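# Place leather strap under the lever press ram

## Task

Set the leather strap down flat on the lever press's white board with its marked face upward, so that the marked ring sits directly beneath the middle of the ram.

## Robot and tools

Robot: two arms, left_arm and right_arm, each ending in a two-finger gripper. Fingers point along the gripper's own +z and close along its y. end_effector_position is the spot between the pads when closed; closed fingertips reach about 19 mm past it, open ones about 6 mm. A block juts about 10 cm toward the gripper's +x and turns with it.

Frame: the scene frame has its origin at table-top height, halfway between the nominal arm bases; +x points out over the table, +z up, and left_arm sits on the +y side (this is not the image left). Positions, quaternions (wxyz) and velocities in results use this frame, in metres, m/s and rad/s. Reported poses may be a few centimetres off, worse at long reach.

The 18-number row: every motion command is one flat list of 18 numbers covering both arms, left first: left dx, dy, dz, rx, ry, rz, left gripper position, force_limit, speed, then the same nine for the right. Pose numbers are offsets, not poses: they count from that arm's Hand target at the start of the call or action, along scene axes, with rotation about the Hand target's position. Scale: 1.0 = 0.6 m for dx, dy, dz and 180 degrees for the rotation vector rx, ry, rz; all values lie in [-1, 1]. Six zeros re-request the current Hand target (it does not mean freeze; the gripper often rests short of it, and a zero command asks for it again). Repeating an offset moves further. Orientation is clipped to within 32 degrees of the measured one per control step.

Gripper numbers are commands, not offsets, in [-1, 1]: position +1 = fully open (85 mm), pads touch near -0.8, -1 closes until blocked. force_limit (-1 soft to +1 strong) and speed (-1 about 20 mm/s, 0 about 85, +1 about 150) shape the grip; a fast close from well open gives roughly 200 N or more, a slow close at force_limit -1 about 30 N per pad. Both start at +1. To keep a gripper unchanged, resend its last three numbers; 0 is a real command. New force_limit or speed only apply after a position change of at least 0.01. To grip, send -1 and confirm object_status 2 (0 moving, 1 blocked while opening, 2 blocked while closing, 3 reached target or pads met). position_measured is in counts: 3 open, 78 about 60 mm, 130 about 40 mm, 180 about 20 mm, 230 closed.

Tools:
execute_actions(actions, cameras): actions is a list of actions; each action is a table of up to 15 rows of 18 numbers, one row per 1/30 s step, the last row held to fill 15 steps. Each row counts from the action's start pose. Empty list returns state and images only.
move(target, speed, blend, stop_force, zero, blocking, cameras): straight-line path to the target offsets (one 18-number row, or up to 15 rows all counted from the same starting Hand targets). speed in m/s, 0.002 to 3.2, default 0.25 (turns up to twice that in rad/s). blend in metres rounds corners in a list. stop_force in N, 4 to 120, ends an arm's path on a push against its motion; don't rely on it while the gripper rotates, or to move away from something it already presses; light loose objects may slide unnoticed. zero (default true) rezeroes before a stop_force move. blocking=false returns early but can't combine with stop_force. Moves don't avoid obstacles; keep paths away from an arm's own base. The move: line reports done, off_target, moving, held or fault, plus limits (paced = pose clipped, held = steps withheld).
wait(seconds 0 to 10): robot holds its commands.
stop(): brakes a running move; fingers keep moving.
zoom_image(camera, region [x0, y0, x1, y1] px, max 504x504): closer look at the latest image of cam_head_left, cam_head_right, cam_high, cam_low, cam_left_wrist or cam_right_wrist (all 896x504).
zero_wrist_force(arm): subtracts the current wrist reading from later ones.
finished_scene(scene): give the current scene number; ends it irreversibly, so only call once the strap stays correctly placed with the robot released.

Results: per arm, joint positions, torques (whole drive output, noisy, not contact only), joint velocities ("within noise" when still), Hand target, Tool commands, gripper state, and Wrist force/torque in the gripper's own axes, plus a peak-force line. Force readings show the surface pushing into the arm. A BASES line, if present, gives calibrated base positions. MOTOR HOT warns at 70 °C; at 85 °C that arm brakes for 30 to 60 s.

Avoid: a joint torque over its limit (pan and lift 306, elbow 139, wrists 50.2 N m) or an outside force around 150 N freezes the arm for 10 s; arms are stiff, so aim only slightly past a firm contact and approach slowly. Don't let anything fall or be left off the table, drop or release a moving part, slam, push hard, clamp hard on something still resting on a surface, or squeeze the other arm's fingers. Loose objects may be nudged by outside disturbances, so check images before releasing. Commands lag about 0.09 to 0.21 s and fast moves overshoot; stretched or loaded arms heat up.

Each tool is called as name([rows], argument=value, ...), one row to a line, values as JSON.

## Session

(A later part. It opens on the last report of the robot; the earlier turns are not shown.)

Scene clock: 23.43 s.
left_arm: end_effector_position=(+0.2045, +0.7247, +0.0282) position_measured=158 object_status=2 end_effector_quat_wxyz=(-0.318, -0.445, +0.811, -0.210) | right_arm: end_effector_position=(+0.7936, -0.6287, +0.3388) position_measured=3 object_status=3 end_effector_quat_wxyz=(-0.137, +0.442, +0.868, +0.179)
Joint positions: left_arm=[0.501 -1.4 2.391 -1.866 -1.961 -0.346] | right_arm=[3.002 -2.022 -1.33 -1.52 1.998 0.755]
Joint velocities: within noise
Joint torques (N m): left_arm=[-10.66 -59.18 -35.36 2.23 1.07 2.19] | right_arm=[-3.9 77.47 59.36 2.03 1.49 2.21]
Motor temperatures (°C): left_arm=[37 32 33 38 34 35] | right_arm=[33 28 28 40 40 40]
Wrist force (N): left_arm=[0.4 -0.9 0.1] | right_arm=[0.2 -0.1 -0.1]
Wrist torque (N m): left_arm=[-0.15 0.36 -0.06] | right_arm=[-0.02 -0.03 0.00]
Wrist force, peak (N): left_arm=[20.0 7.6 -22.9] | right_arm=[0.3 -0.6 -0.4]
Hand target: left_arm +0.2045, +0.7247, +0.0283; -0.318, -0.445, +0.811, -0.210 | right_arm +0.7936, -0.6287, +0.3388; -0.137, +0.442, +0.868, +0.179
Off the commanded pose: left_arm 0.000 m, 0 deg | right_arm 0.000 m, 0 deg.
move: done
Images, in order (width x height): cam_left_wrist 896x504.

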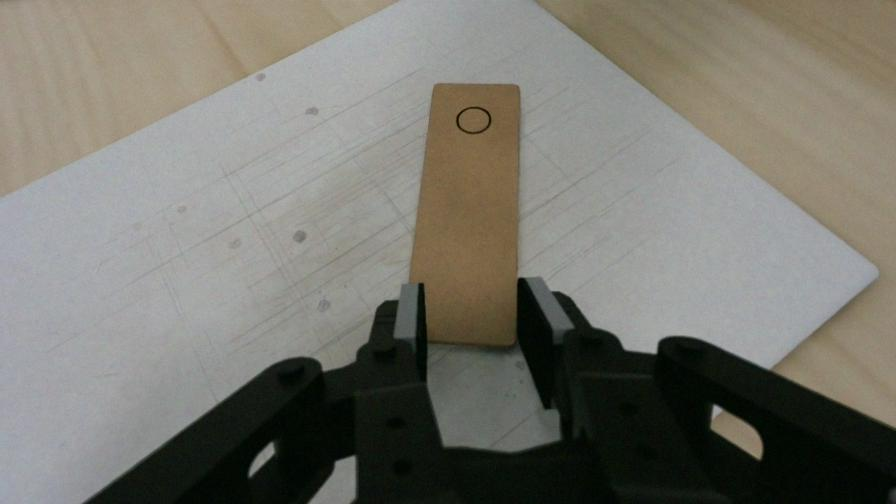

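move(target=[0.06,0.05,0.15,0,0,0,-1,-1,-1,0,0,0,0,0,0,1,1,1], speed=0.1, cameras=["cam_left_wrist","cam_head_left","cam_low"])

Scene clock: 25.17 s.
left_arm: end_effector_position=(+0.2404, +0.7546, +0.1182) position_measured=158 object_status=2 end_effector_quat_wxyz=(-0.318, -0.445, +0.811, -0.210) | right_arm: end_effector_position=(+0.7936, -0.6287, +0.3388) position_measured=3 object_status=3 end_effector_quat_wxyz=(-0.137, +0.442, +0.868, +0.179)
Joint positions: left_arm=[0.516 -1.485 2.246 -1.632 -1.951 -0.334] | right_arm=[3.002 -2.022 -1.33 -1.52 1.998 0.755]
Joint velocities: within noise
Joint torques (N m): left_arm=[8.15 -61.02 -42.26 2.63 2.27 3.12] | right_arm=[-3.31 75.78 59.73 2.12 1.3 1.93]
Motor temperatures (°C): left_arm=[37 32 33 38 34 35] | right_arm=[33 28 28 40 40 40]
Wrist force (N): left_arm=[0.2 -1.4 -0.2] | right_arm=[0.0 -0.1 -0.2]
Wrist torque (N m): left_arm=[-0.21 0.38 -0.09] | right_arm=[-0.02 0.01 0.00]
Wrist force, peak (N): left_arm=[-0.3 -1.3 1.3] | right_arm=[0.5 -0.5 -0.2]
Hand target: left_arm +0.2405, +0.7547, +0.1183; -0.318, -0.445, +0.811, -0.210 | right_arm +0.7936, -0.6287, +0.3388; -0.137, +0.442, +0.868, +0.179
Off the commanded pose: left_arm 0.000 m, 0 deg | right_arm 0.000 m, 0 deg.
move: done
Images, in order (width x height): cam_head_left 896x504, cam_low 896x504, cam_left_wrist 896x504.

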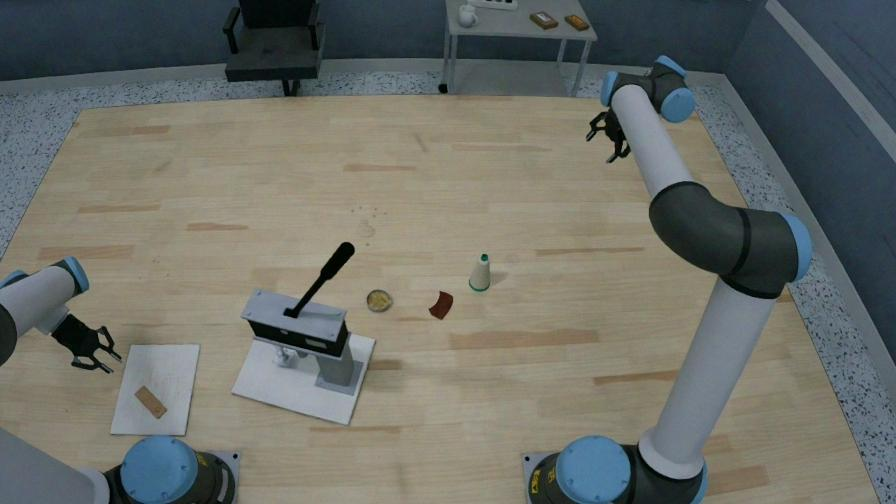

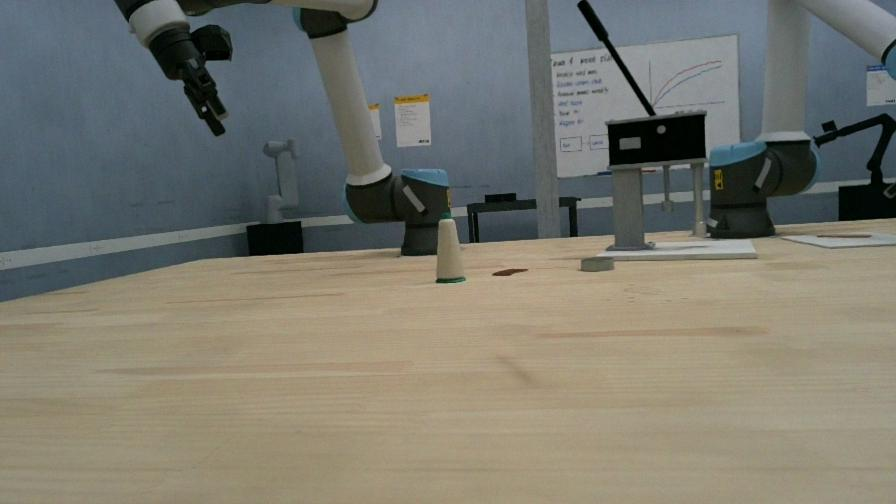

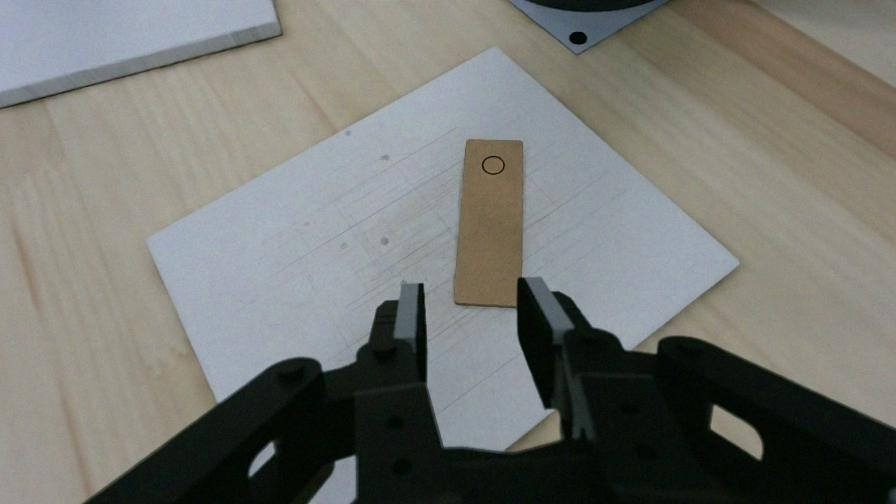

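move(target=[-0.0637,-0.0557,-0.139,0,0,-0.011,0.0,-1,0,0,0,0,0,0,0,1,1,1], speed=0.12, cameras=["cam_left_wrist"])

move(target=[0,0,-0.033,0,0,0,0.0,-1,0,0,0,0,0,0,0,1,1,1], speed=0.004, stop_force=5, cameras=["cam_left_wrist"])

Scene clock: 27.03 s.
left_arm: end_effector_position=(+0.2023, +0.7213, +0.0350) position_measured=129 object_status=3 end_effector_quat_wxyz=(-0.321, -0.431, +0.818, -0.204) | right_arm: end_effector_position=(+0.7936, -0.6287, +0.3388) position_measured=3 object_status=3 end_effector_quat_wxyz=(-0.137, +0.442, +0.868, +0.179)
Joint positions: left_arm=[0.485 -1.418 2.39 -1.842 -1.949 -0.33] | right_arm=[3.002 -2.022 -1.33 -1.52 1.998 0.755]
Joint velocities: within noise
Joint torques (N m): left_arm=[-11.34 -34.5 -20.23 -5.17 -4.69 -1.69] | right_arm=[-3.35 76.68 60.8 2.63 1.34 2.02]
Motor temperatures (°C): left_arm=[37 32 33 38 34 35] | right_arm=[33 28 28 40 40 40]
Wrist force (N): left_arm=[-0.8 -1.2 -0.1] | right_arm=[0.2 -0.1 -0.6]
Wrist torque (N m): left_arm=[-0.19 0.54 -0.07] | right_arm=[-0.02 -0.04 0.00]
Wrist force, peak (N): left_arm=[0.7 -1.5 -1.3] | right_arm=[0.6 -0.2 -0.5]
Hand target: left_arm +0.2023, +0.7213, +0.0349; -0.321, -0.431, +0.818, -0.204 | right_arm +0.7936, -0.6287, +0.3388; -0.137, +0.442, +0.868, +0.179
Off the commanded pose: left_arm 0.000 m, 0 deg | right_arm 0.000 m, 0 deg.
move: done
Images, in order (width x height): cam_left_wrist 896x504.

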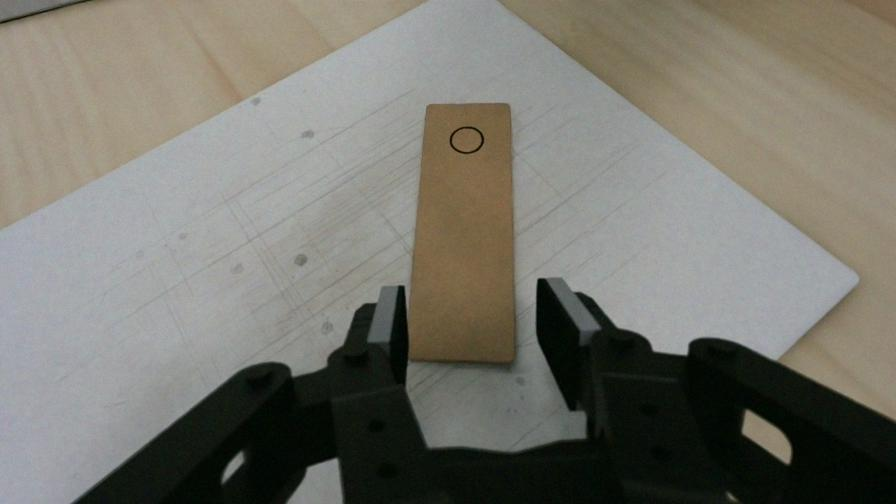

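Scene clock: 30.40 s.
left_arm: end_effector_position=(+0.2022, +0.7212, +0.0258) position_measured=129 object_status=3 end_effector_quat_wxyz=(-0.321, -0.431, +0.818, -0.204) | right_arm: end_effector_position=(+0.7936, -0.6287, +0.3388) position_measured=3 object_status=3 end_effector_quat_wxyz=(-0.137, +0.442, +0.868, +0.179)
Joint positions: left_arm=[0.485 -1.4 2.395 -1.866 -1.949 -0.33] | right_arm=[3.002 -2.022 -1.33 -1.52 1.998 0.755]
Joint velocities: within noise
Joint torques (N m): left_arm=[-7.6 -53.46 -32.46 2.04 -0.76 -2.07] | right_arm=[-3.32 75.86 62.23 2.19 1.07 1.91]
Motor temperatures (°C): left_arm=[37 32 33 38 34 35] | right_arm=[33 28 28 40 40 40]
Wrist force (N): left_arm=[4.1 -2.9 -5.3] | right_arm=[0.6 -0.4 -0.3]
Wrist torque (N m): left_arm=[-0.17 0.38 0.04] | right_arm=[-0.06 -0.09 0.00]
Wrist force, peak (N): left_arm=[5.6 -2.8 -7.0] | right_arm=[0.5 -0.5 -0.4]
Hand target: left_arm +0.2023, +0.7213, +0.0258; -0.321, -0.431, +0.818, -0.204 (not the last commanded pose) | right_arm +0.7936, -0.6287, +0.3388; -0.137, +0.442, +0.868, +0.179
Off the commanded pose: left_arm 0.011 m, 0 deg | right_arm 0.000 m, 0 deg.
move: contact (left_arm)
Images, in order (width x height): cam_left_wrist 896x504.

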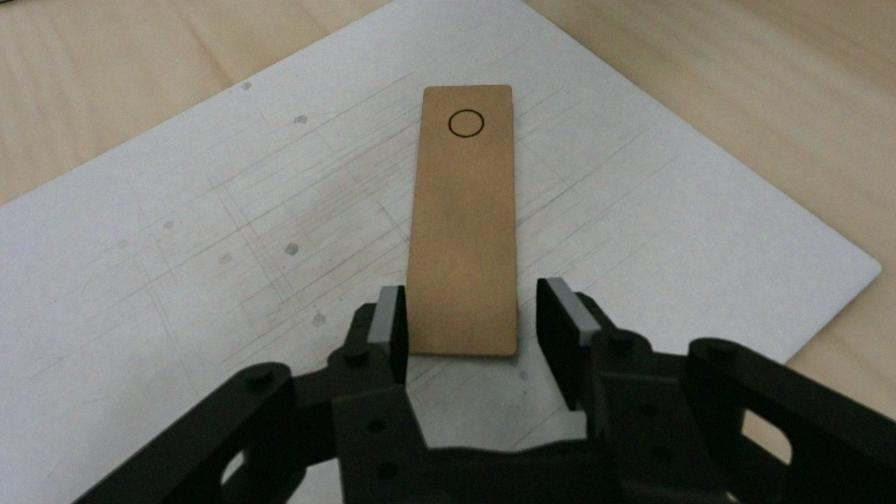

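move(target=[0.004,-0.0026,0.005,0,0,0,0.0,-1,0,0,0,0,0,0,0,1,1,1], speed=0.05, cameras=[])

move(target=[0,0,-0.02,0,0,0,0.0,-1,0,0,0,0,0,0,0,1,1,1], speed=0.004, stop_force=5, cameras=["cam_left_wrist"])

Scene clock: 31.23 s.
left_arm: end_effector_position=(+0.2046, +0.7198, +0.0287) position_measured=129 object_status=3 end_effector_quat_wxyz=(-0.321, -0.431, +0.818, -0.204) | right_arm: end_effector_position=(+0.7936, -0.6287, +0.3388) position_measured=3 object_status=3 end_effector_quat_wxyz=(-0.137, +0.442, +0.868, +0.179)
Joint positions: left_arm=[0.481 -1.405 2.393 -1.86 -1.952 -0.334] | right_arm=[3.002 -2.022 -1.33 -1.52 1.998 0.755]
Joint velocities: within noise
Joint torques (N m): left_arm=[-7.77 -61.39 -36.47 2.37 -4.26 -2] | right_arm=[-3.6 73.7 62.99 2.46 1.47 1.95]
Motor temperatures (°C): left_arm=[37 32 33 38 34 35] | right_arm=[33 28 28 40 40 40]
Wrist force (N): left_arm=[0.8 -0.8 -0.3] | right_arm=[0.2 -0.2 0.1]
Wrist torque (N m): left_arm=[-0.15 0.29 -0.06] | right_arm=[-0.03 -0.04 0.00]
Wrist force, peak (N): left_arm=[3.9 -2.2 -5.5] | right_arm=[0.6 -0.3 0.1]
Hand target: left_arm +0.2047, +0.7197, +0.0288; -0.321, -0.431, +0.818, -0.204 | right_arm +0.7936, -0.6287, +0.3388; -0.137, +0.442, +0.868, +0.179
Off the commanded pose: left_arm 0.000 m, 0 deg | right_arm 0.000 m, 0 deg.
move: done
No camera images: "cameras" was empty.

Scene clock: 33.37 s.
left_arm: end_effector_position=(+0.2046, +0.7197, +0.0248) position_measured=129 object_status=3 end_effector_quat_wxyz=(-0.321, -0.431, +0.818, -0.204) | right_arm: end_effector_position=(+0.7936, -0.6287, +0.3388) position_measured=3 object_status=3 end_effector_quat_wxyz=(-0.137, +0.442, +0.868, +0.179)
Joint positions: left_arm=[0.48 -1.397 2.395 -1.87 -1.952 -0.334] | right_arm=[3.002 -2.022 -1.33 -1.52 1.998 0.755]
Joint velocities: within noise
Joint torques (N m): left_arm=[-12.22 -52.88 -31.02 2.16 -2.03 -0.26] | right_arm=[-2.13 75.58 60.93 2.5 1.33 2.05]
Motor temperatures (°C): left_arm=[37 32 33 38 34 35] | right_arm=[33 28 28 40 40 40]
Wrist force (N): left_arm=[4.7 -0.2 -7.3] | right_arm=[0.0 -0.2 -0.1]
Wrist torque (N m): left_arm=[-0.30 0.42 -0.18] | right_arm=[-0.03 0.00 0.00]
Wrist force, peak (N): left_arm=[12.7 0.4 -13.6] | right_arm=[0.6 -0.1 -0.6]
Hand target: left_arm +0.2047, +0.7197, +0.0248; -0.321, -0.431, +0.818, -0.204 (not the last commanded pose) | right_arm +0.7936, -0.6287, +0.3388; -0.137, +0.442, +0.868, +0.179
Off the commanded pose: left_arm 0.008 m, 0 deg | right_arm 0.000 m, 0 deg.
move: contact (left_arm)
Images, in order (width x height): cam_left_wrist 896x504.

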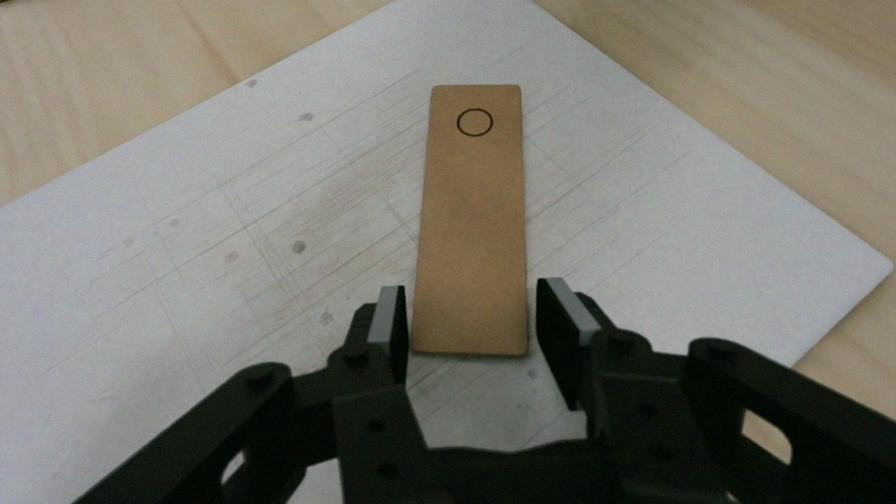

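move(target=[0,0,0.0006,0,0,0,-1,-1,-1,0,0,0,0,0,0,1,1,1], speed=0.02, cameras=["cam_left_wrist"])

Scene clock: 34.17 s.
left_arm: end_effector_position=(+0.2047, +0.7197, +0.0251) position_measured=143 object_status=2 end_effector_quat_wxyz=(-0.321, -0.431, +0.818, -0.204) | right_arm: end_effector_position=(+0.7936, -0.6287, +0.3388) position_measured=3 object_status=3 end_effector_quat_wxyz=(-0.137, +0.442, +0.868, +0.179)
Joint positions: left_arm=[0.48 -1.397 2.395 -1.869 -1.952 -0.334] | right_arm=[3.002 -2.022 -1.33 -1.52 1.998 0.755]
Joint velocities: within noise
Joint torques (N m): left_arm=[-9.24 -55.9 -34.85 1.35 -0.42 0.73] | right_arm=[-2.25 75.06 63.77 2.4 1.49 1.93]
Motor temperatures (°C): left_arm=[37 32 33 38 34 35] | right_arm=[33 28 28 40 40 40]
Wrist force (N): left_arm=[5.3 1.4 -5.7] | right_arm=[0.5 -0.4 -0.2]
Wrist torque (N m): left_arm=[-0.44 0.48 -0.20] | right_arm=[-0.06 -0.09 0.00]
Wrist force, peak (N): left_arm=[16.4 7.3 -19.6] | right_arm=[0.6 -0.6 -0.1]
Hand target: left_arm +0.2047, +0.7197, +0.0251; -0.321, -0.431, +0.818, -0.204 | right_arm +0.7936, -0.6287, +0.3388; -0.137, +0.442, +0.868, +0.179
Off the commanded pose: left_arm 0.000 m, 0 deg | right_arm 0.000 m, 0 deg.
move: done
Images, in order (width x height): cam_left_wrist 896x504.

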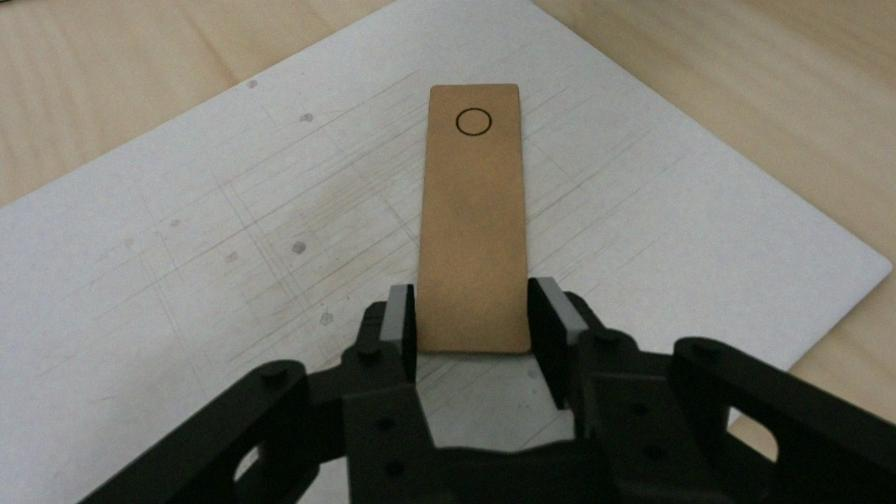

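move(target=[0.0,0.0,0.1,0,0,0,-1,-1,-1,0,0,0,0,0,0,1,1,1], speed=0.06, cameras=["cam_left_wrist"])

Scene clock: 35.80 s.
left_arm: end_effector_position=(+0.2047, +0.7197, +0.0850) position_measured=143 object_status=2 end_effector_quat_wxyz=(-0.321, -0.431, +0.818, -0.204) | right_arm: end_effector_position=(+0.7936, -0.6287, +0.3388) position_measured=3 object_status=3 end_effector_quat_wxyz=(-0.137, +0.442, +0.868, +0.179)
Joint positions: left_arm=[0.48 -1.51 2.357 -1.719 -1.952 -0.334] | right_arm=[3.002 -2.022 -1.33 -1.52 1.998 0.755]
Joint velocities: within noise
Joint torques (N m): left_arm=[-2.58 -54.51 -40.26 2.65 -1.92 0.75] | right_arm=[-1.22 73.5 62.27 2.47 1.54 1.77]
Motor temperatures (°C): left_arm=[37 32 33 38 34 35] | right_arm=[33 28 28 40 40 40]
Wrist force (N): left_arm=[0.6 -1.0 0.0] | right_arm=[0.1 -0.1 -0.2]
Wrist torque (N m): left_arm=[-0.17 0.28 -0.05] | right_arm=[-0.02 -0.03 0.00]
Wrist force, peak (N): left_arm=[4.7 1.9 -5.4] | right_arm=[0.3 -0.6 -0.4]
Hand target: left_arm +0.2047, +0.7197, +0.0851; -0.321, -0.431, +0.818, -0.204 | right_arm +0.7936, -0.6287, +0.3388; -0.137, +0.442, +0.868, +0.179
Off the commanded pose: left_arm 0.000 m, 0 deg | right_arm 0.000 m, 0 deg.
move: done
Images, in order (width x height): cam_left_wrist 896x504.

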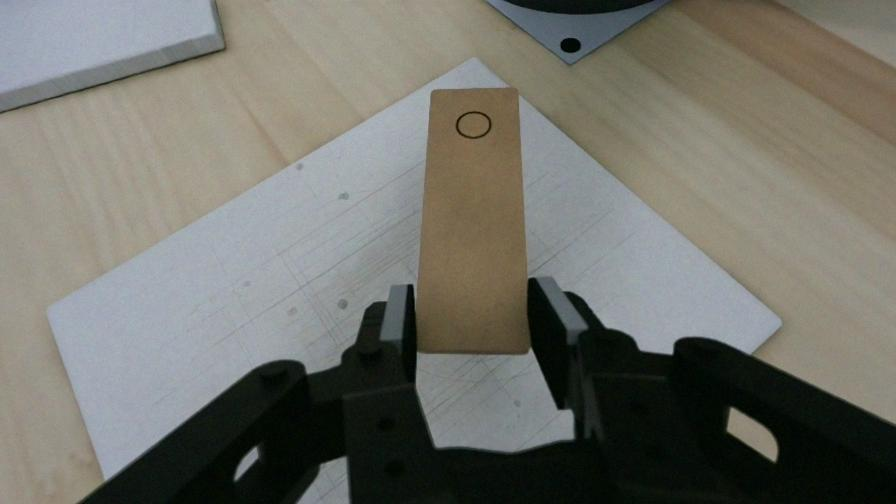

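move(target=[0.5,-0.29,0.28,0,0,-0.383,-1,-1,-1,0,0,0,0,0,0,1,1,1], speed=0.3, cameras=["cam_left_wrist","cam_head_left"])

Scene clock: 38.90 s.
left_arm: end_effector_position=(+0.5045, +0.5458, +0.2531) position_measured=143 object_status=2 end_effector_quat_wxyz=(-0.380, +0.108, +0.918, +0.013) | right_arm: end_effector_position=(+0.7936, -0.6287, +0.3388) position_measured=3 object_status=3 end_effector_quat_wxyz=(-0.137, +0.442, +0.868, +0.179)
Joint positions: left_arm=[-0.223 -1.344 1.775 -1.221 -1.611 0.041] | right_arm=[3.002 -2.022 -1.33 -1.52 1.998 0.755]
Joint velocities: within noise
Joint torques (N m): left_arm=[-9.59 -57.42 -51.06 3.07 1.86 3.45] | right_arm=[-3.5 73.17 61.73 2.37 1.27 2.11]
Motor temperatures (°C): left_arm=[37 32 33 38 34 35] | right_arm=[33 28 28 40 40 40]
Wrist force (N): left_arm=[-0.3 -0.5 0.4] | right_arm=[0.4 -0.3 0.0]
Wrist torque (N m): left_arm=[-0.05 0.40 -0.01] | right_arm=[-0.04 -0.07 0.00]
Wrist force, peak (N): left_arm=[-0.5 -2.1 -1.3] | right_arm=[0.0 -0.5 -0.6]
Hand target: left_arm +0.5047, +0.5457, +0.2531; -0.380, +0.108, +0.918, +0.013 | right_arm +0.7936, -0.6287, +0.3388; -0.137, +0.442, +0.868, +0.179
Off the commanded pose: left_arm 0.000 m, 0 deg | right_arm 0.000 m, 0 deg.
move: done
Images, in order (width x height): cam_head_left 896x504, cam_left_wrist 896x504.

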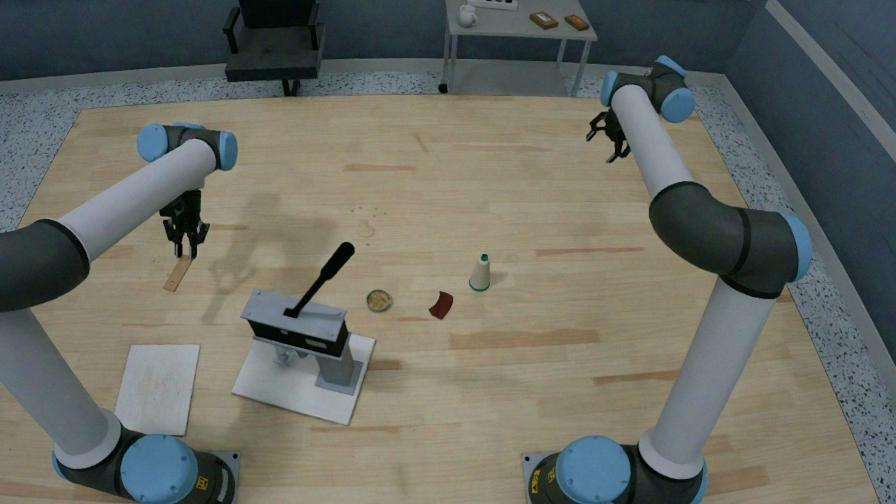

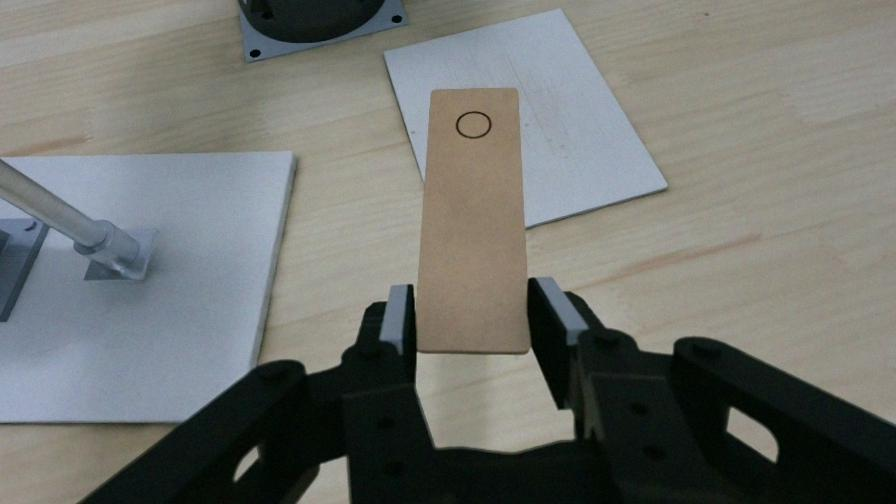

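move(target=[0.0,-0.49,-0.1,0,0,0,-1,-1,-1,0,0,0,0,0,0,1,1,1], speed=0.3)

zoom_image(camera="cam_low", region=[520, 80, 896, 292])

Scene clock: 40.73 s.
left_arm: end_effector_position=(+0.5046, +0.2520, +0.1932) position_measured=143 object_status=2 end_effector_quat_wxyz=(-0.380, +0.108, +0.918, +0.013) | right_arm: end_effector_position=(+0.7936, -0.6287, +0.3388) position_measured=3 object_status=3 end_effector_quat_wxyz=(-0.137, +0.442, +0.868, +0.179)
Joint positions: left_arm=[-0.579 -1.227 1.743 -1.35 -1.857 -0.22] | right_arm=[3.002 -2.022 -1.33 -1.52 1.998 0.755]
Joint velocities: within noise
Joint torques (N m): left_arm=[-12.72 -67.88 -51.44 -4.42 -4.27 -2.2] | right_arm=[-2.35 73.84 61.6 2.22 1.58 1.68]
Motor temperatures (°C): left_arm=[37 32 33 38 34 35] | right_arm=[33 28 28 40 40 40]
Wrist force (N): left_arm=[-0.3 -0.8 0.1] | right_arm=[0.3 0.0 -0.1]
Wrist torque (N m): left_arm=[-0.09 0.44 -0.07] | right_arm=[0.00 -0.06 0.00]
Wrist force, peak (N): left_arm=[-0.9 -3.5 0.0] | right_arm=[0.4 -0.5 -0.4]
Hand target: left_arm +0.5047, +0.2517, +0.1931; -0.380, +0.108, +0.918, +0.013 | right_arm +0.7936, -0.6287, +0.3388; -0.137, +0.442, +0.868, +0.179
Off the commanded pose: left_arm 0.000 m, 0 deg | right_arm 0.000 m, 0 deg.
move: done

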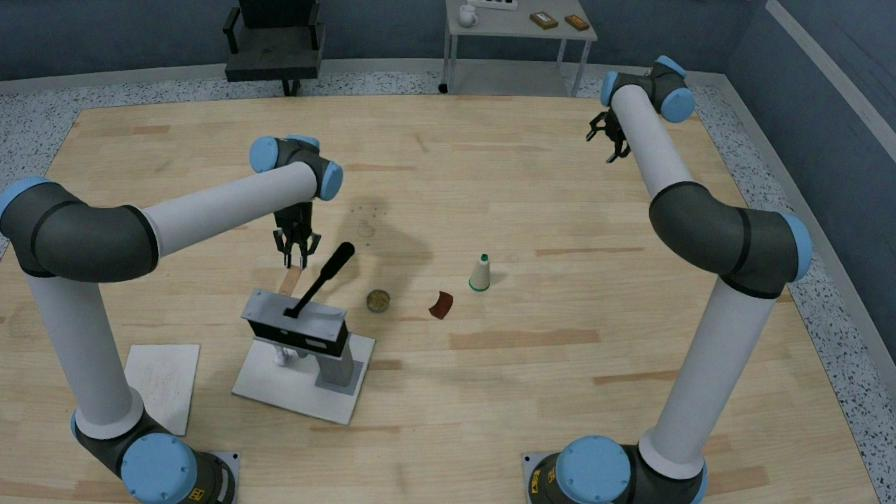

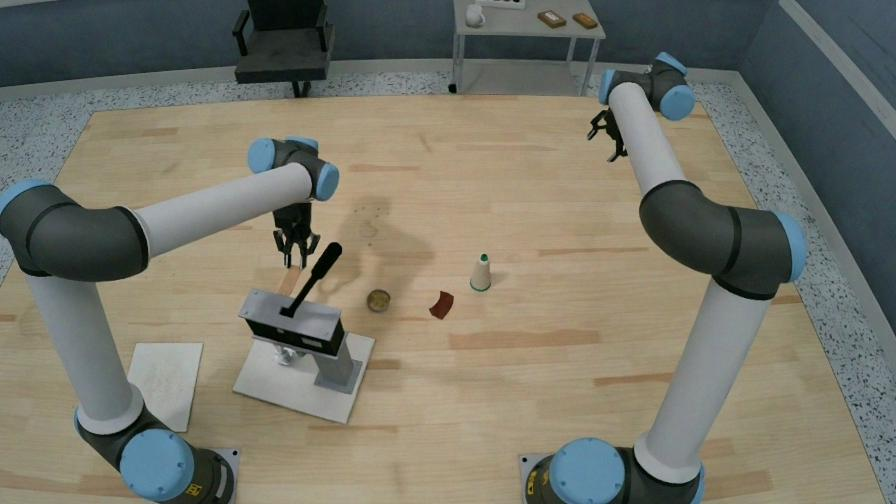

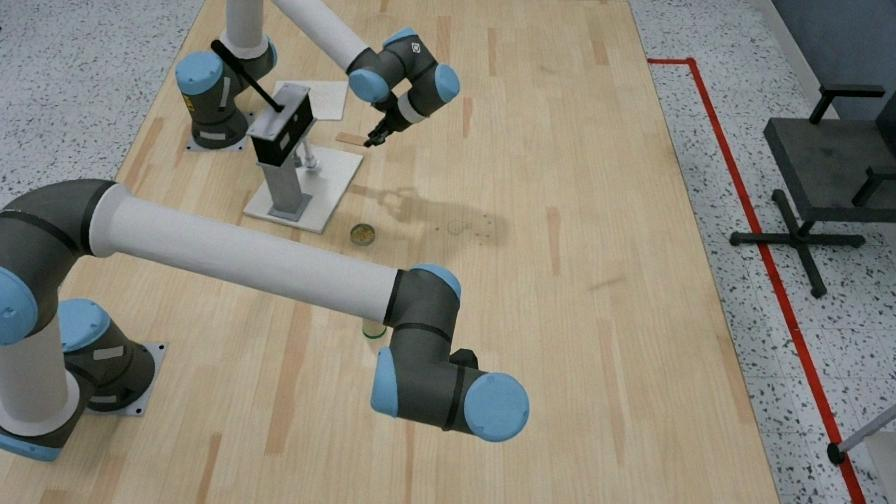

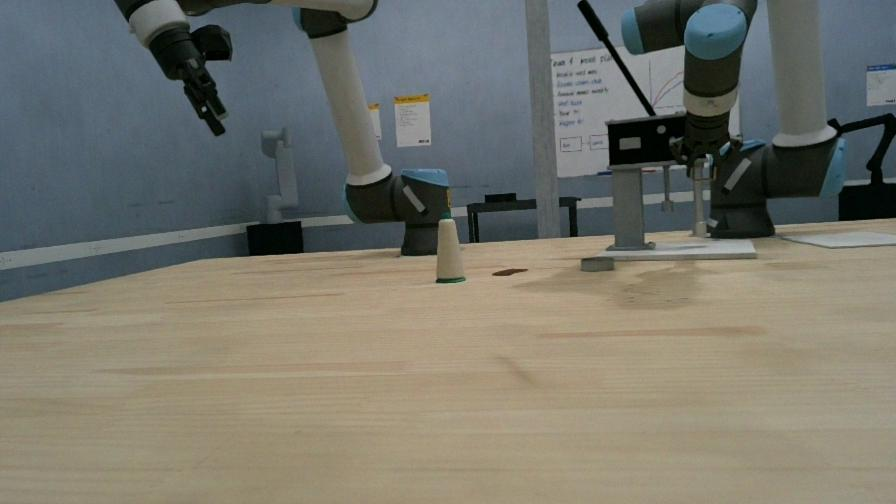

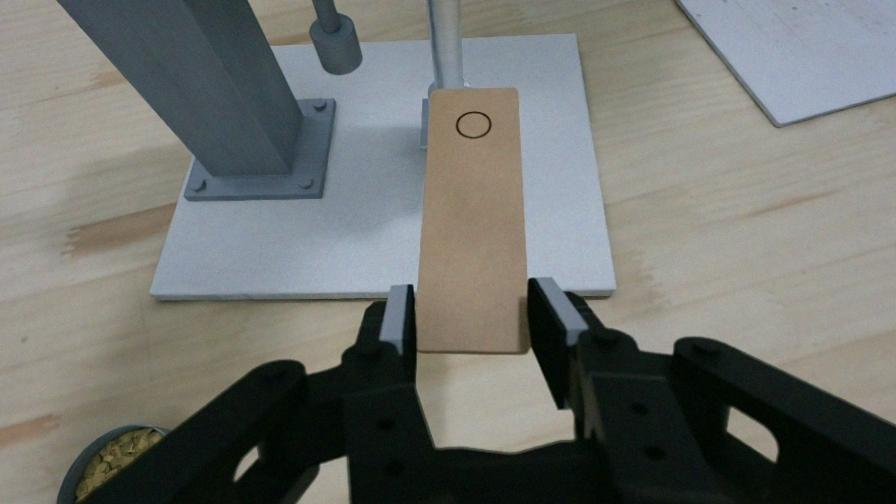

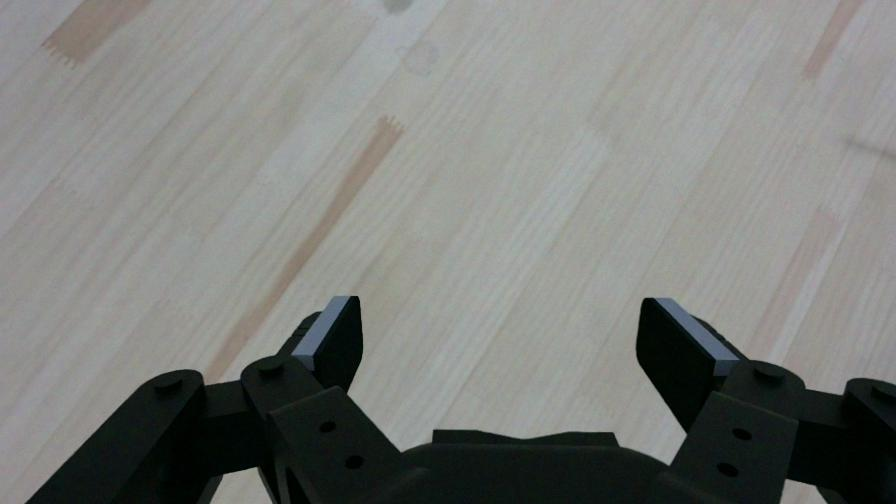

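Scaled by 1.340.

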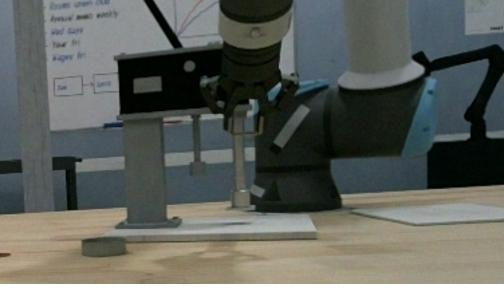

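move(target=[-0.037,-0.157,-0.17,0,0,0,-1,-1,-1,0,0,0,0,0,0,1,1,1], speed=0.2, cameras=["cam_left_wrist","cam_low","cam_high"])

zoom_image(camera="cam_high", region=[200, 50, 480, 250])

Scene clock: 42.80 s.
left_arm: end_effector_position=(+0.4824, +0.1577, +0.0913) position_measured=143 object_status=2 end_effector_quat_wxyz=(-0.380, +0.108, +0.918, +0.013) | right_arm: end_effector_position=(+0.7936, -0.6287, +0.3388) position_measured=3 object_status=3 end_effector_quat_wxyz=(-0.137, +0.442, +0.868, +0.179)
Joint positions: left_arm=[-0.691 -1.108 1.786 -1.539 -1.932 -0.309] | right_arm=[3.002 -2.022 -1.33 -1.52 1.998 0.755]
Joint velocities: within noise
Joint torques (N m): left_arm=[-11.1 -69.27 -40.6 -3.84 -4.29 -1.92] | right_arm=[-1.9 71.22 62.72 2.27 1.93 2.25]
Motor temperatures (°C): left_arm=[37 32 33 38 34 35] | right_arm=[33 28 28 40 40 40]
Wrist force (N): left_arm=[-0.5 -0.9 -0.5] | right_arm=[0.4 -0.1 -0.1]
Wrist torque (N m): left_arm=[-0.14 0.44 -0.07] | right_arm=[-0.02 -0.07 0.00]
Wrist force, peak (N): left_arm=[-1.0 -2.0 0.9] | right_arm=[0.7 -0.3 -0.4]
Hand target: left_arm +0.4825, +0.1575, +0.0911; -0.380, +0.108, +0.918, +0.013 | right_arm +0.7936, -0.6287, +0.3388; -0.137, +0.442, +0.868, +0.179
Off the commanded pose: left_arm 0.000 m, 0 deg | right_arm 0.000 m, 0 deg.
move: done
Images, in order (width x height): cam_high 896x504, cam_low 896x504, cam_left_wrist 896x504.

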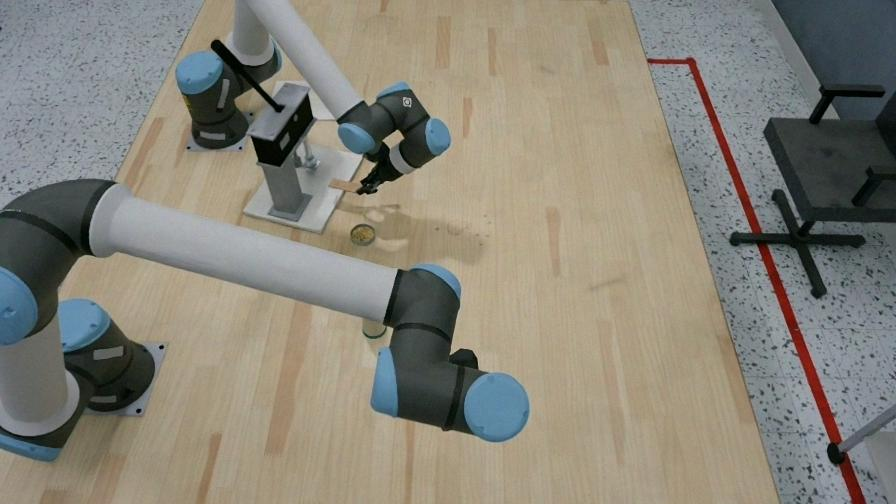

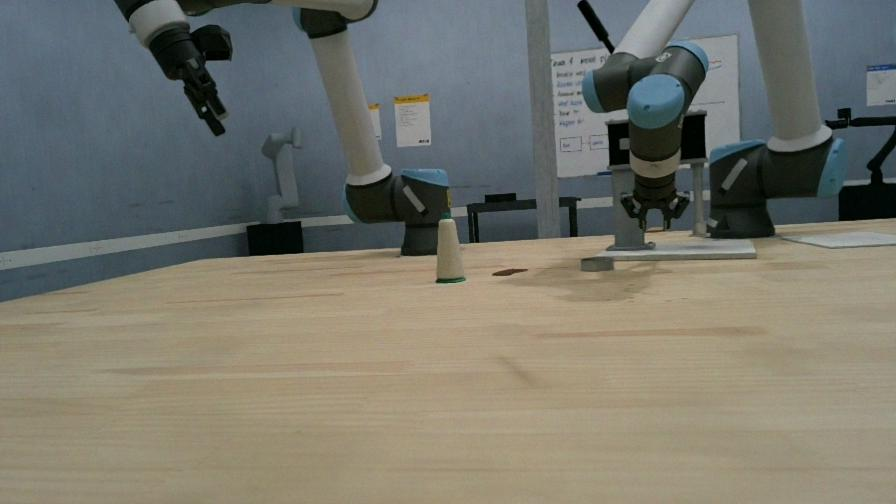

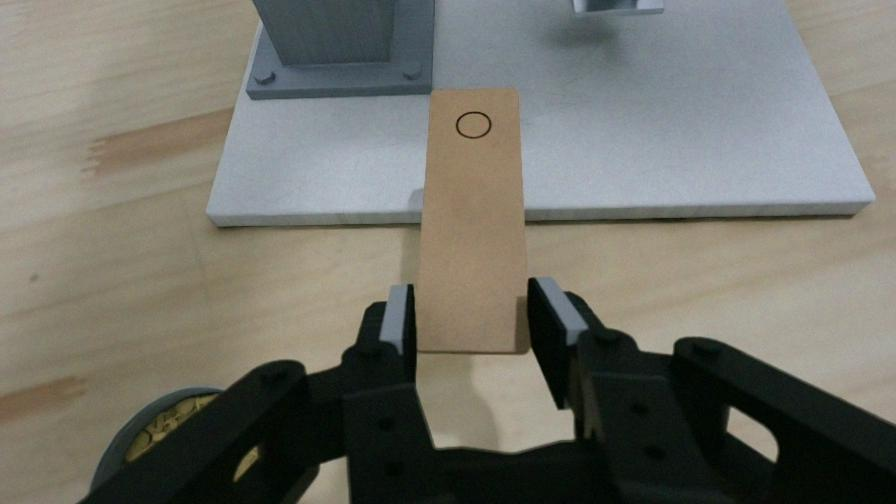

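Scaled by 1.800.

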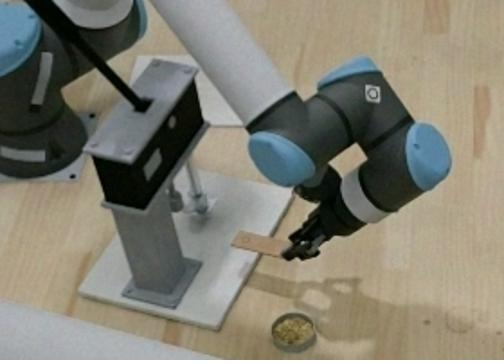

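move(target=[-0.0892,0.0213,-0.03,0,0,0,-1,-1,-1,0,0,0,0,0,0,1,1,1], speed=0.12, cameras=["cam_left_wrist","cam_high","cam_head_right"])

zoom_image(camera="cam_high", region=[240, 70, 400, 240])

Scene clock: 44.13 s.
left_arm: end_effector_position=(+0.4291, +0.1703, +0.0732) position_measured=143 object_status=2 end_effector_quat_wxyz=(-0.380, +0.108, +0.918, +0.013) | right_arm: end_effector_position=(+0.7936, -0.6287, +0.3388) position_measured=3 object_status=3 end_effector_quat_wxyz=(-0.137, +0.442, +0.868, +0.179)
Joint positions: left_arm=[-0.722 -1.158 1.909 -1.622 -1.952 -0.334] | right_arm=[3.002 -2.022 -1.33 -1.52 1.998 0.755]
Joint velocities: within noise
Joint torques (N m): left_arm=[-12.72 -92.6 -28.07 -5.04 -5.37 -2.38] | right_arm=[-1.85 70.45 62.94 2.19 1.95 1.83]
Motor temperatures (°C): left_arm=[37 32 33 38 34 35] | right_arm=[33 28 28 40 40 40]
Wrist force (N): left_arm=[-0.4 -0.8 0.0] | right_arm=[0.3 -0.1 0.0]
Wrist torque (N m): left_arm=[-0.13 0.46 -0.09] | right_arm=[-0.02 -0.05 0.00]
Wrist force, peak (N): left_arm=[-0.3 -1.4 -1.1] | right_arm=[0.1 -0.3 -0.6]
Hand target: left_arm +0.4289, +0.1703, +0.0731; -0.380, +0.108, +0.918, +0.013 | right_arm +0.7936, -0.6287, +0.3388; -0.137, +0.442, +0.868, +0.179
Off the commanded pose: left_arm 0.000 m, 0 deg | right_arm 0.000 m, 0 deg.
move: done
Images, in order (width x height): cam_head_right 896x504, cam_high 896x504, cam_left_wrist 896x504.

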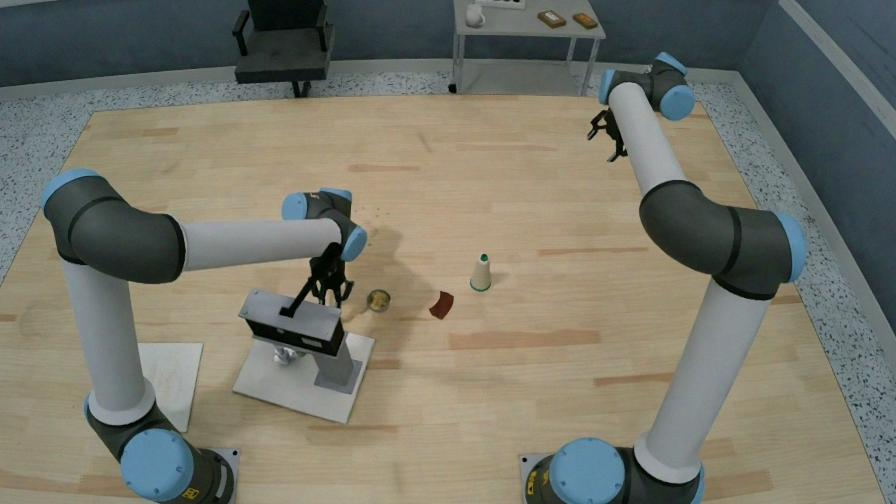

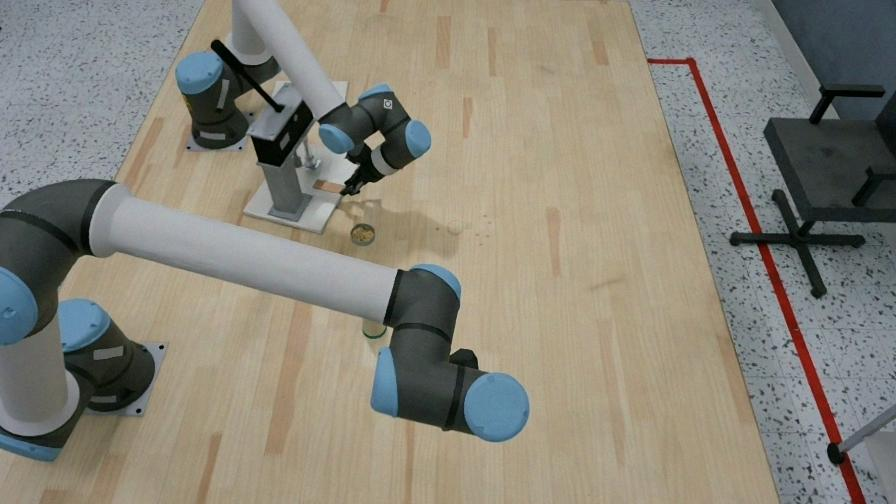

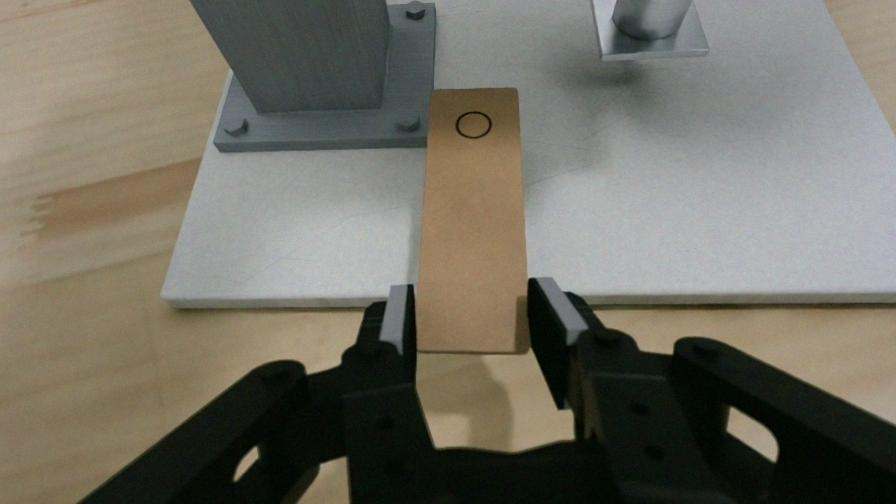

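Scaled by 2.965.

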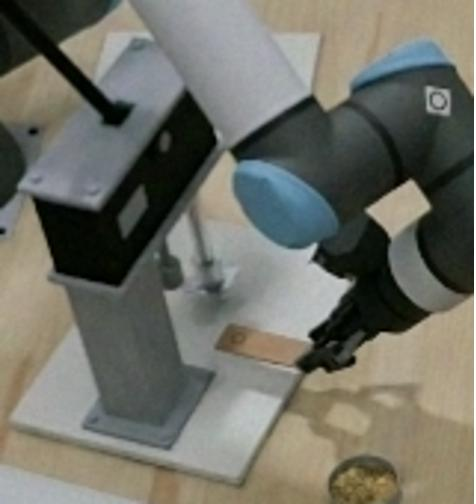

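move(target=[0.2,0.12,0.12,0,0,0,-1,-1,-1,0,0,0,0,0,0,1,1,1], speed=0.2, cameras=["cam_left_wrist","cam_low","cam_high"])

zoom_image(camera="cam_low", region=[590, 140, 770, 270])

zoom_image(camera="cam_left_wrist", region=[100, 0, 600, 280])

zoom_image(camera="cam_high", region=[240, 70, 370, 240])

Scene clock: 46.47 s.
left_arm: end_effector_position=(+0.5488, +0.2422, +0.1451) position_measured=143 object_status=2 end_effector_quat_wxyz=(-0.380, +0.108, +0.918, +0.013) | right_arm: end_effector_position=(+0.7936, -0.6287, +0.3388) position_measured=3 object_status=3 end_effector_quat_wxyz=(-0.137, +0.442, +0.868, +0.179)
Joint positions: left_arm=[-0.561 -1.121 1.684 -1.392 -1.845 -0.206] | right_arm=[3.002 -2.022 -1.33 -1.52 1.998 0.755]
Joint velocities: within noise
Joint torques (N m): left_arm=[9.49 -75.59 -50.38 2.87 2.22 3.01] | right_arm=[-2.31 69.49 62.19 2.15 1.98 1.77]
Motor temperatures (°C): left_arm=[37 32 33 38 34 35] | right_arm=[33 28 28 40 40 40]
Wrist force (N): left_arm=[-0.1 -0.8 -0.6] | right_arm=[0.1 -0.3 -0.1]
Wrist torque (N m): left_arm=[-0.11 0.35 -0.03] | right_arm=[-0.05 -0.02 0.00]
Wrist force, peak (N): left_arm=[0.3 -2.0 1.6] | right_arm=[0.6 -0.5 -0.2]
Hand target: left_arm +0.5489, +0.2423, +0.1451; -0.380, +0.108, +0.918, +0.013 | right_arm +0.7936, -0.6287, +0.3388; -0.137, +0.442, +0.868, +0.179
Off the commanded pose: left_arm 0.000 m, 0 deg | right_arm 0.000 m, 0 deg.
move: done
Images, in order (width x height): cam_high 896x504, cam_low 896x504, cam_left_wrist 896x504.

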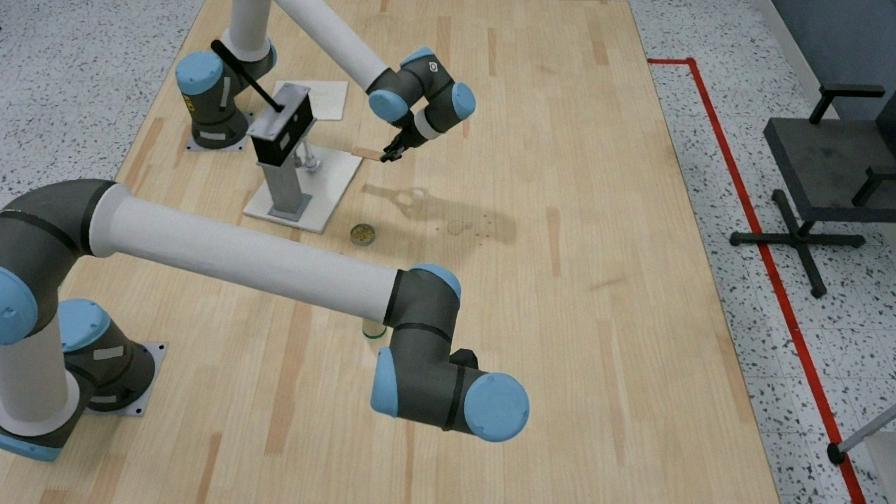

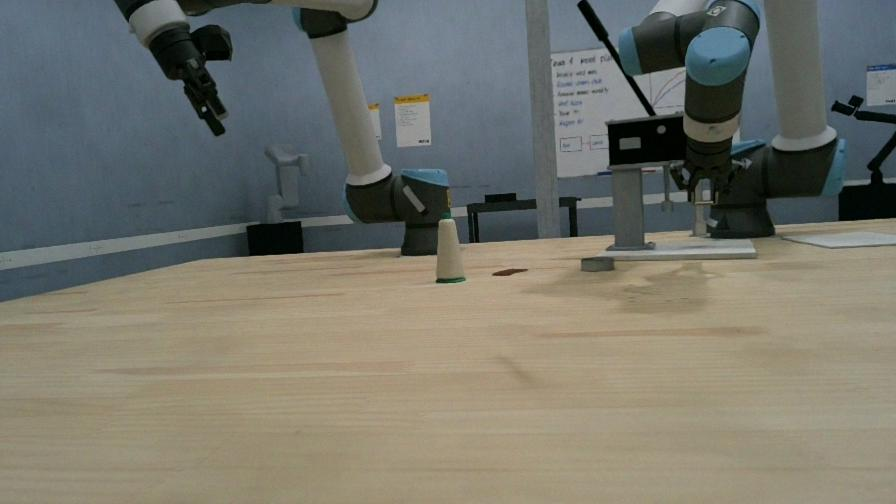

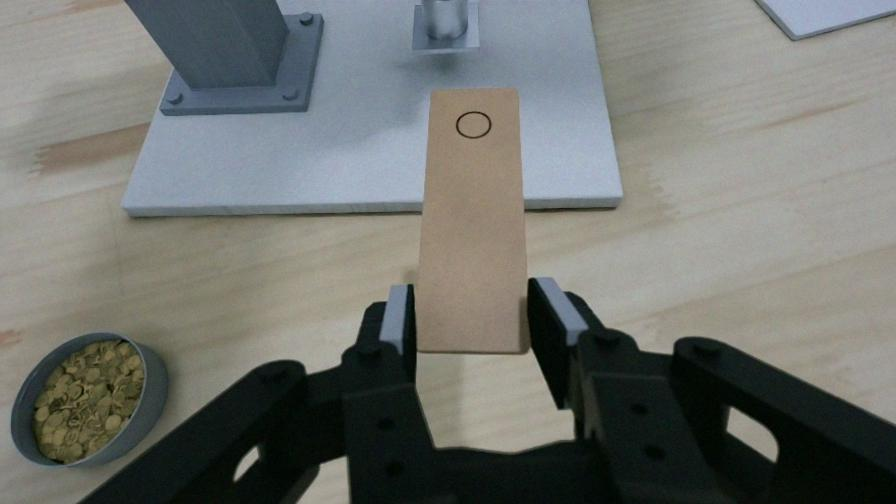

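Scaled by 2.800.

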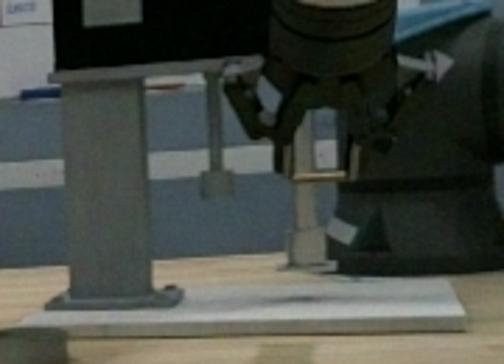

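Scaled by 1.008.

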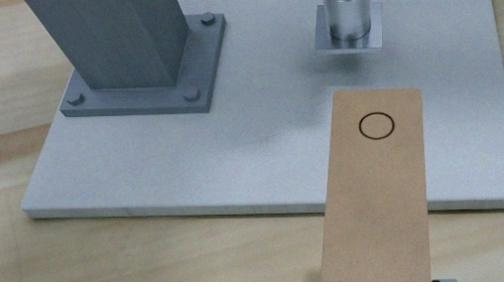

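Scaled by 2.965.

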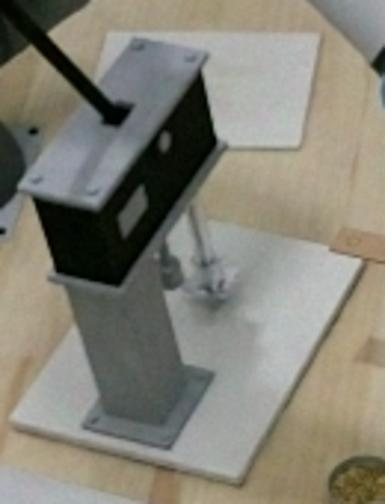

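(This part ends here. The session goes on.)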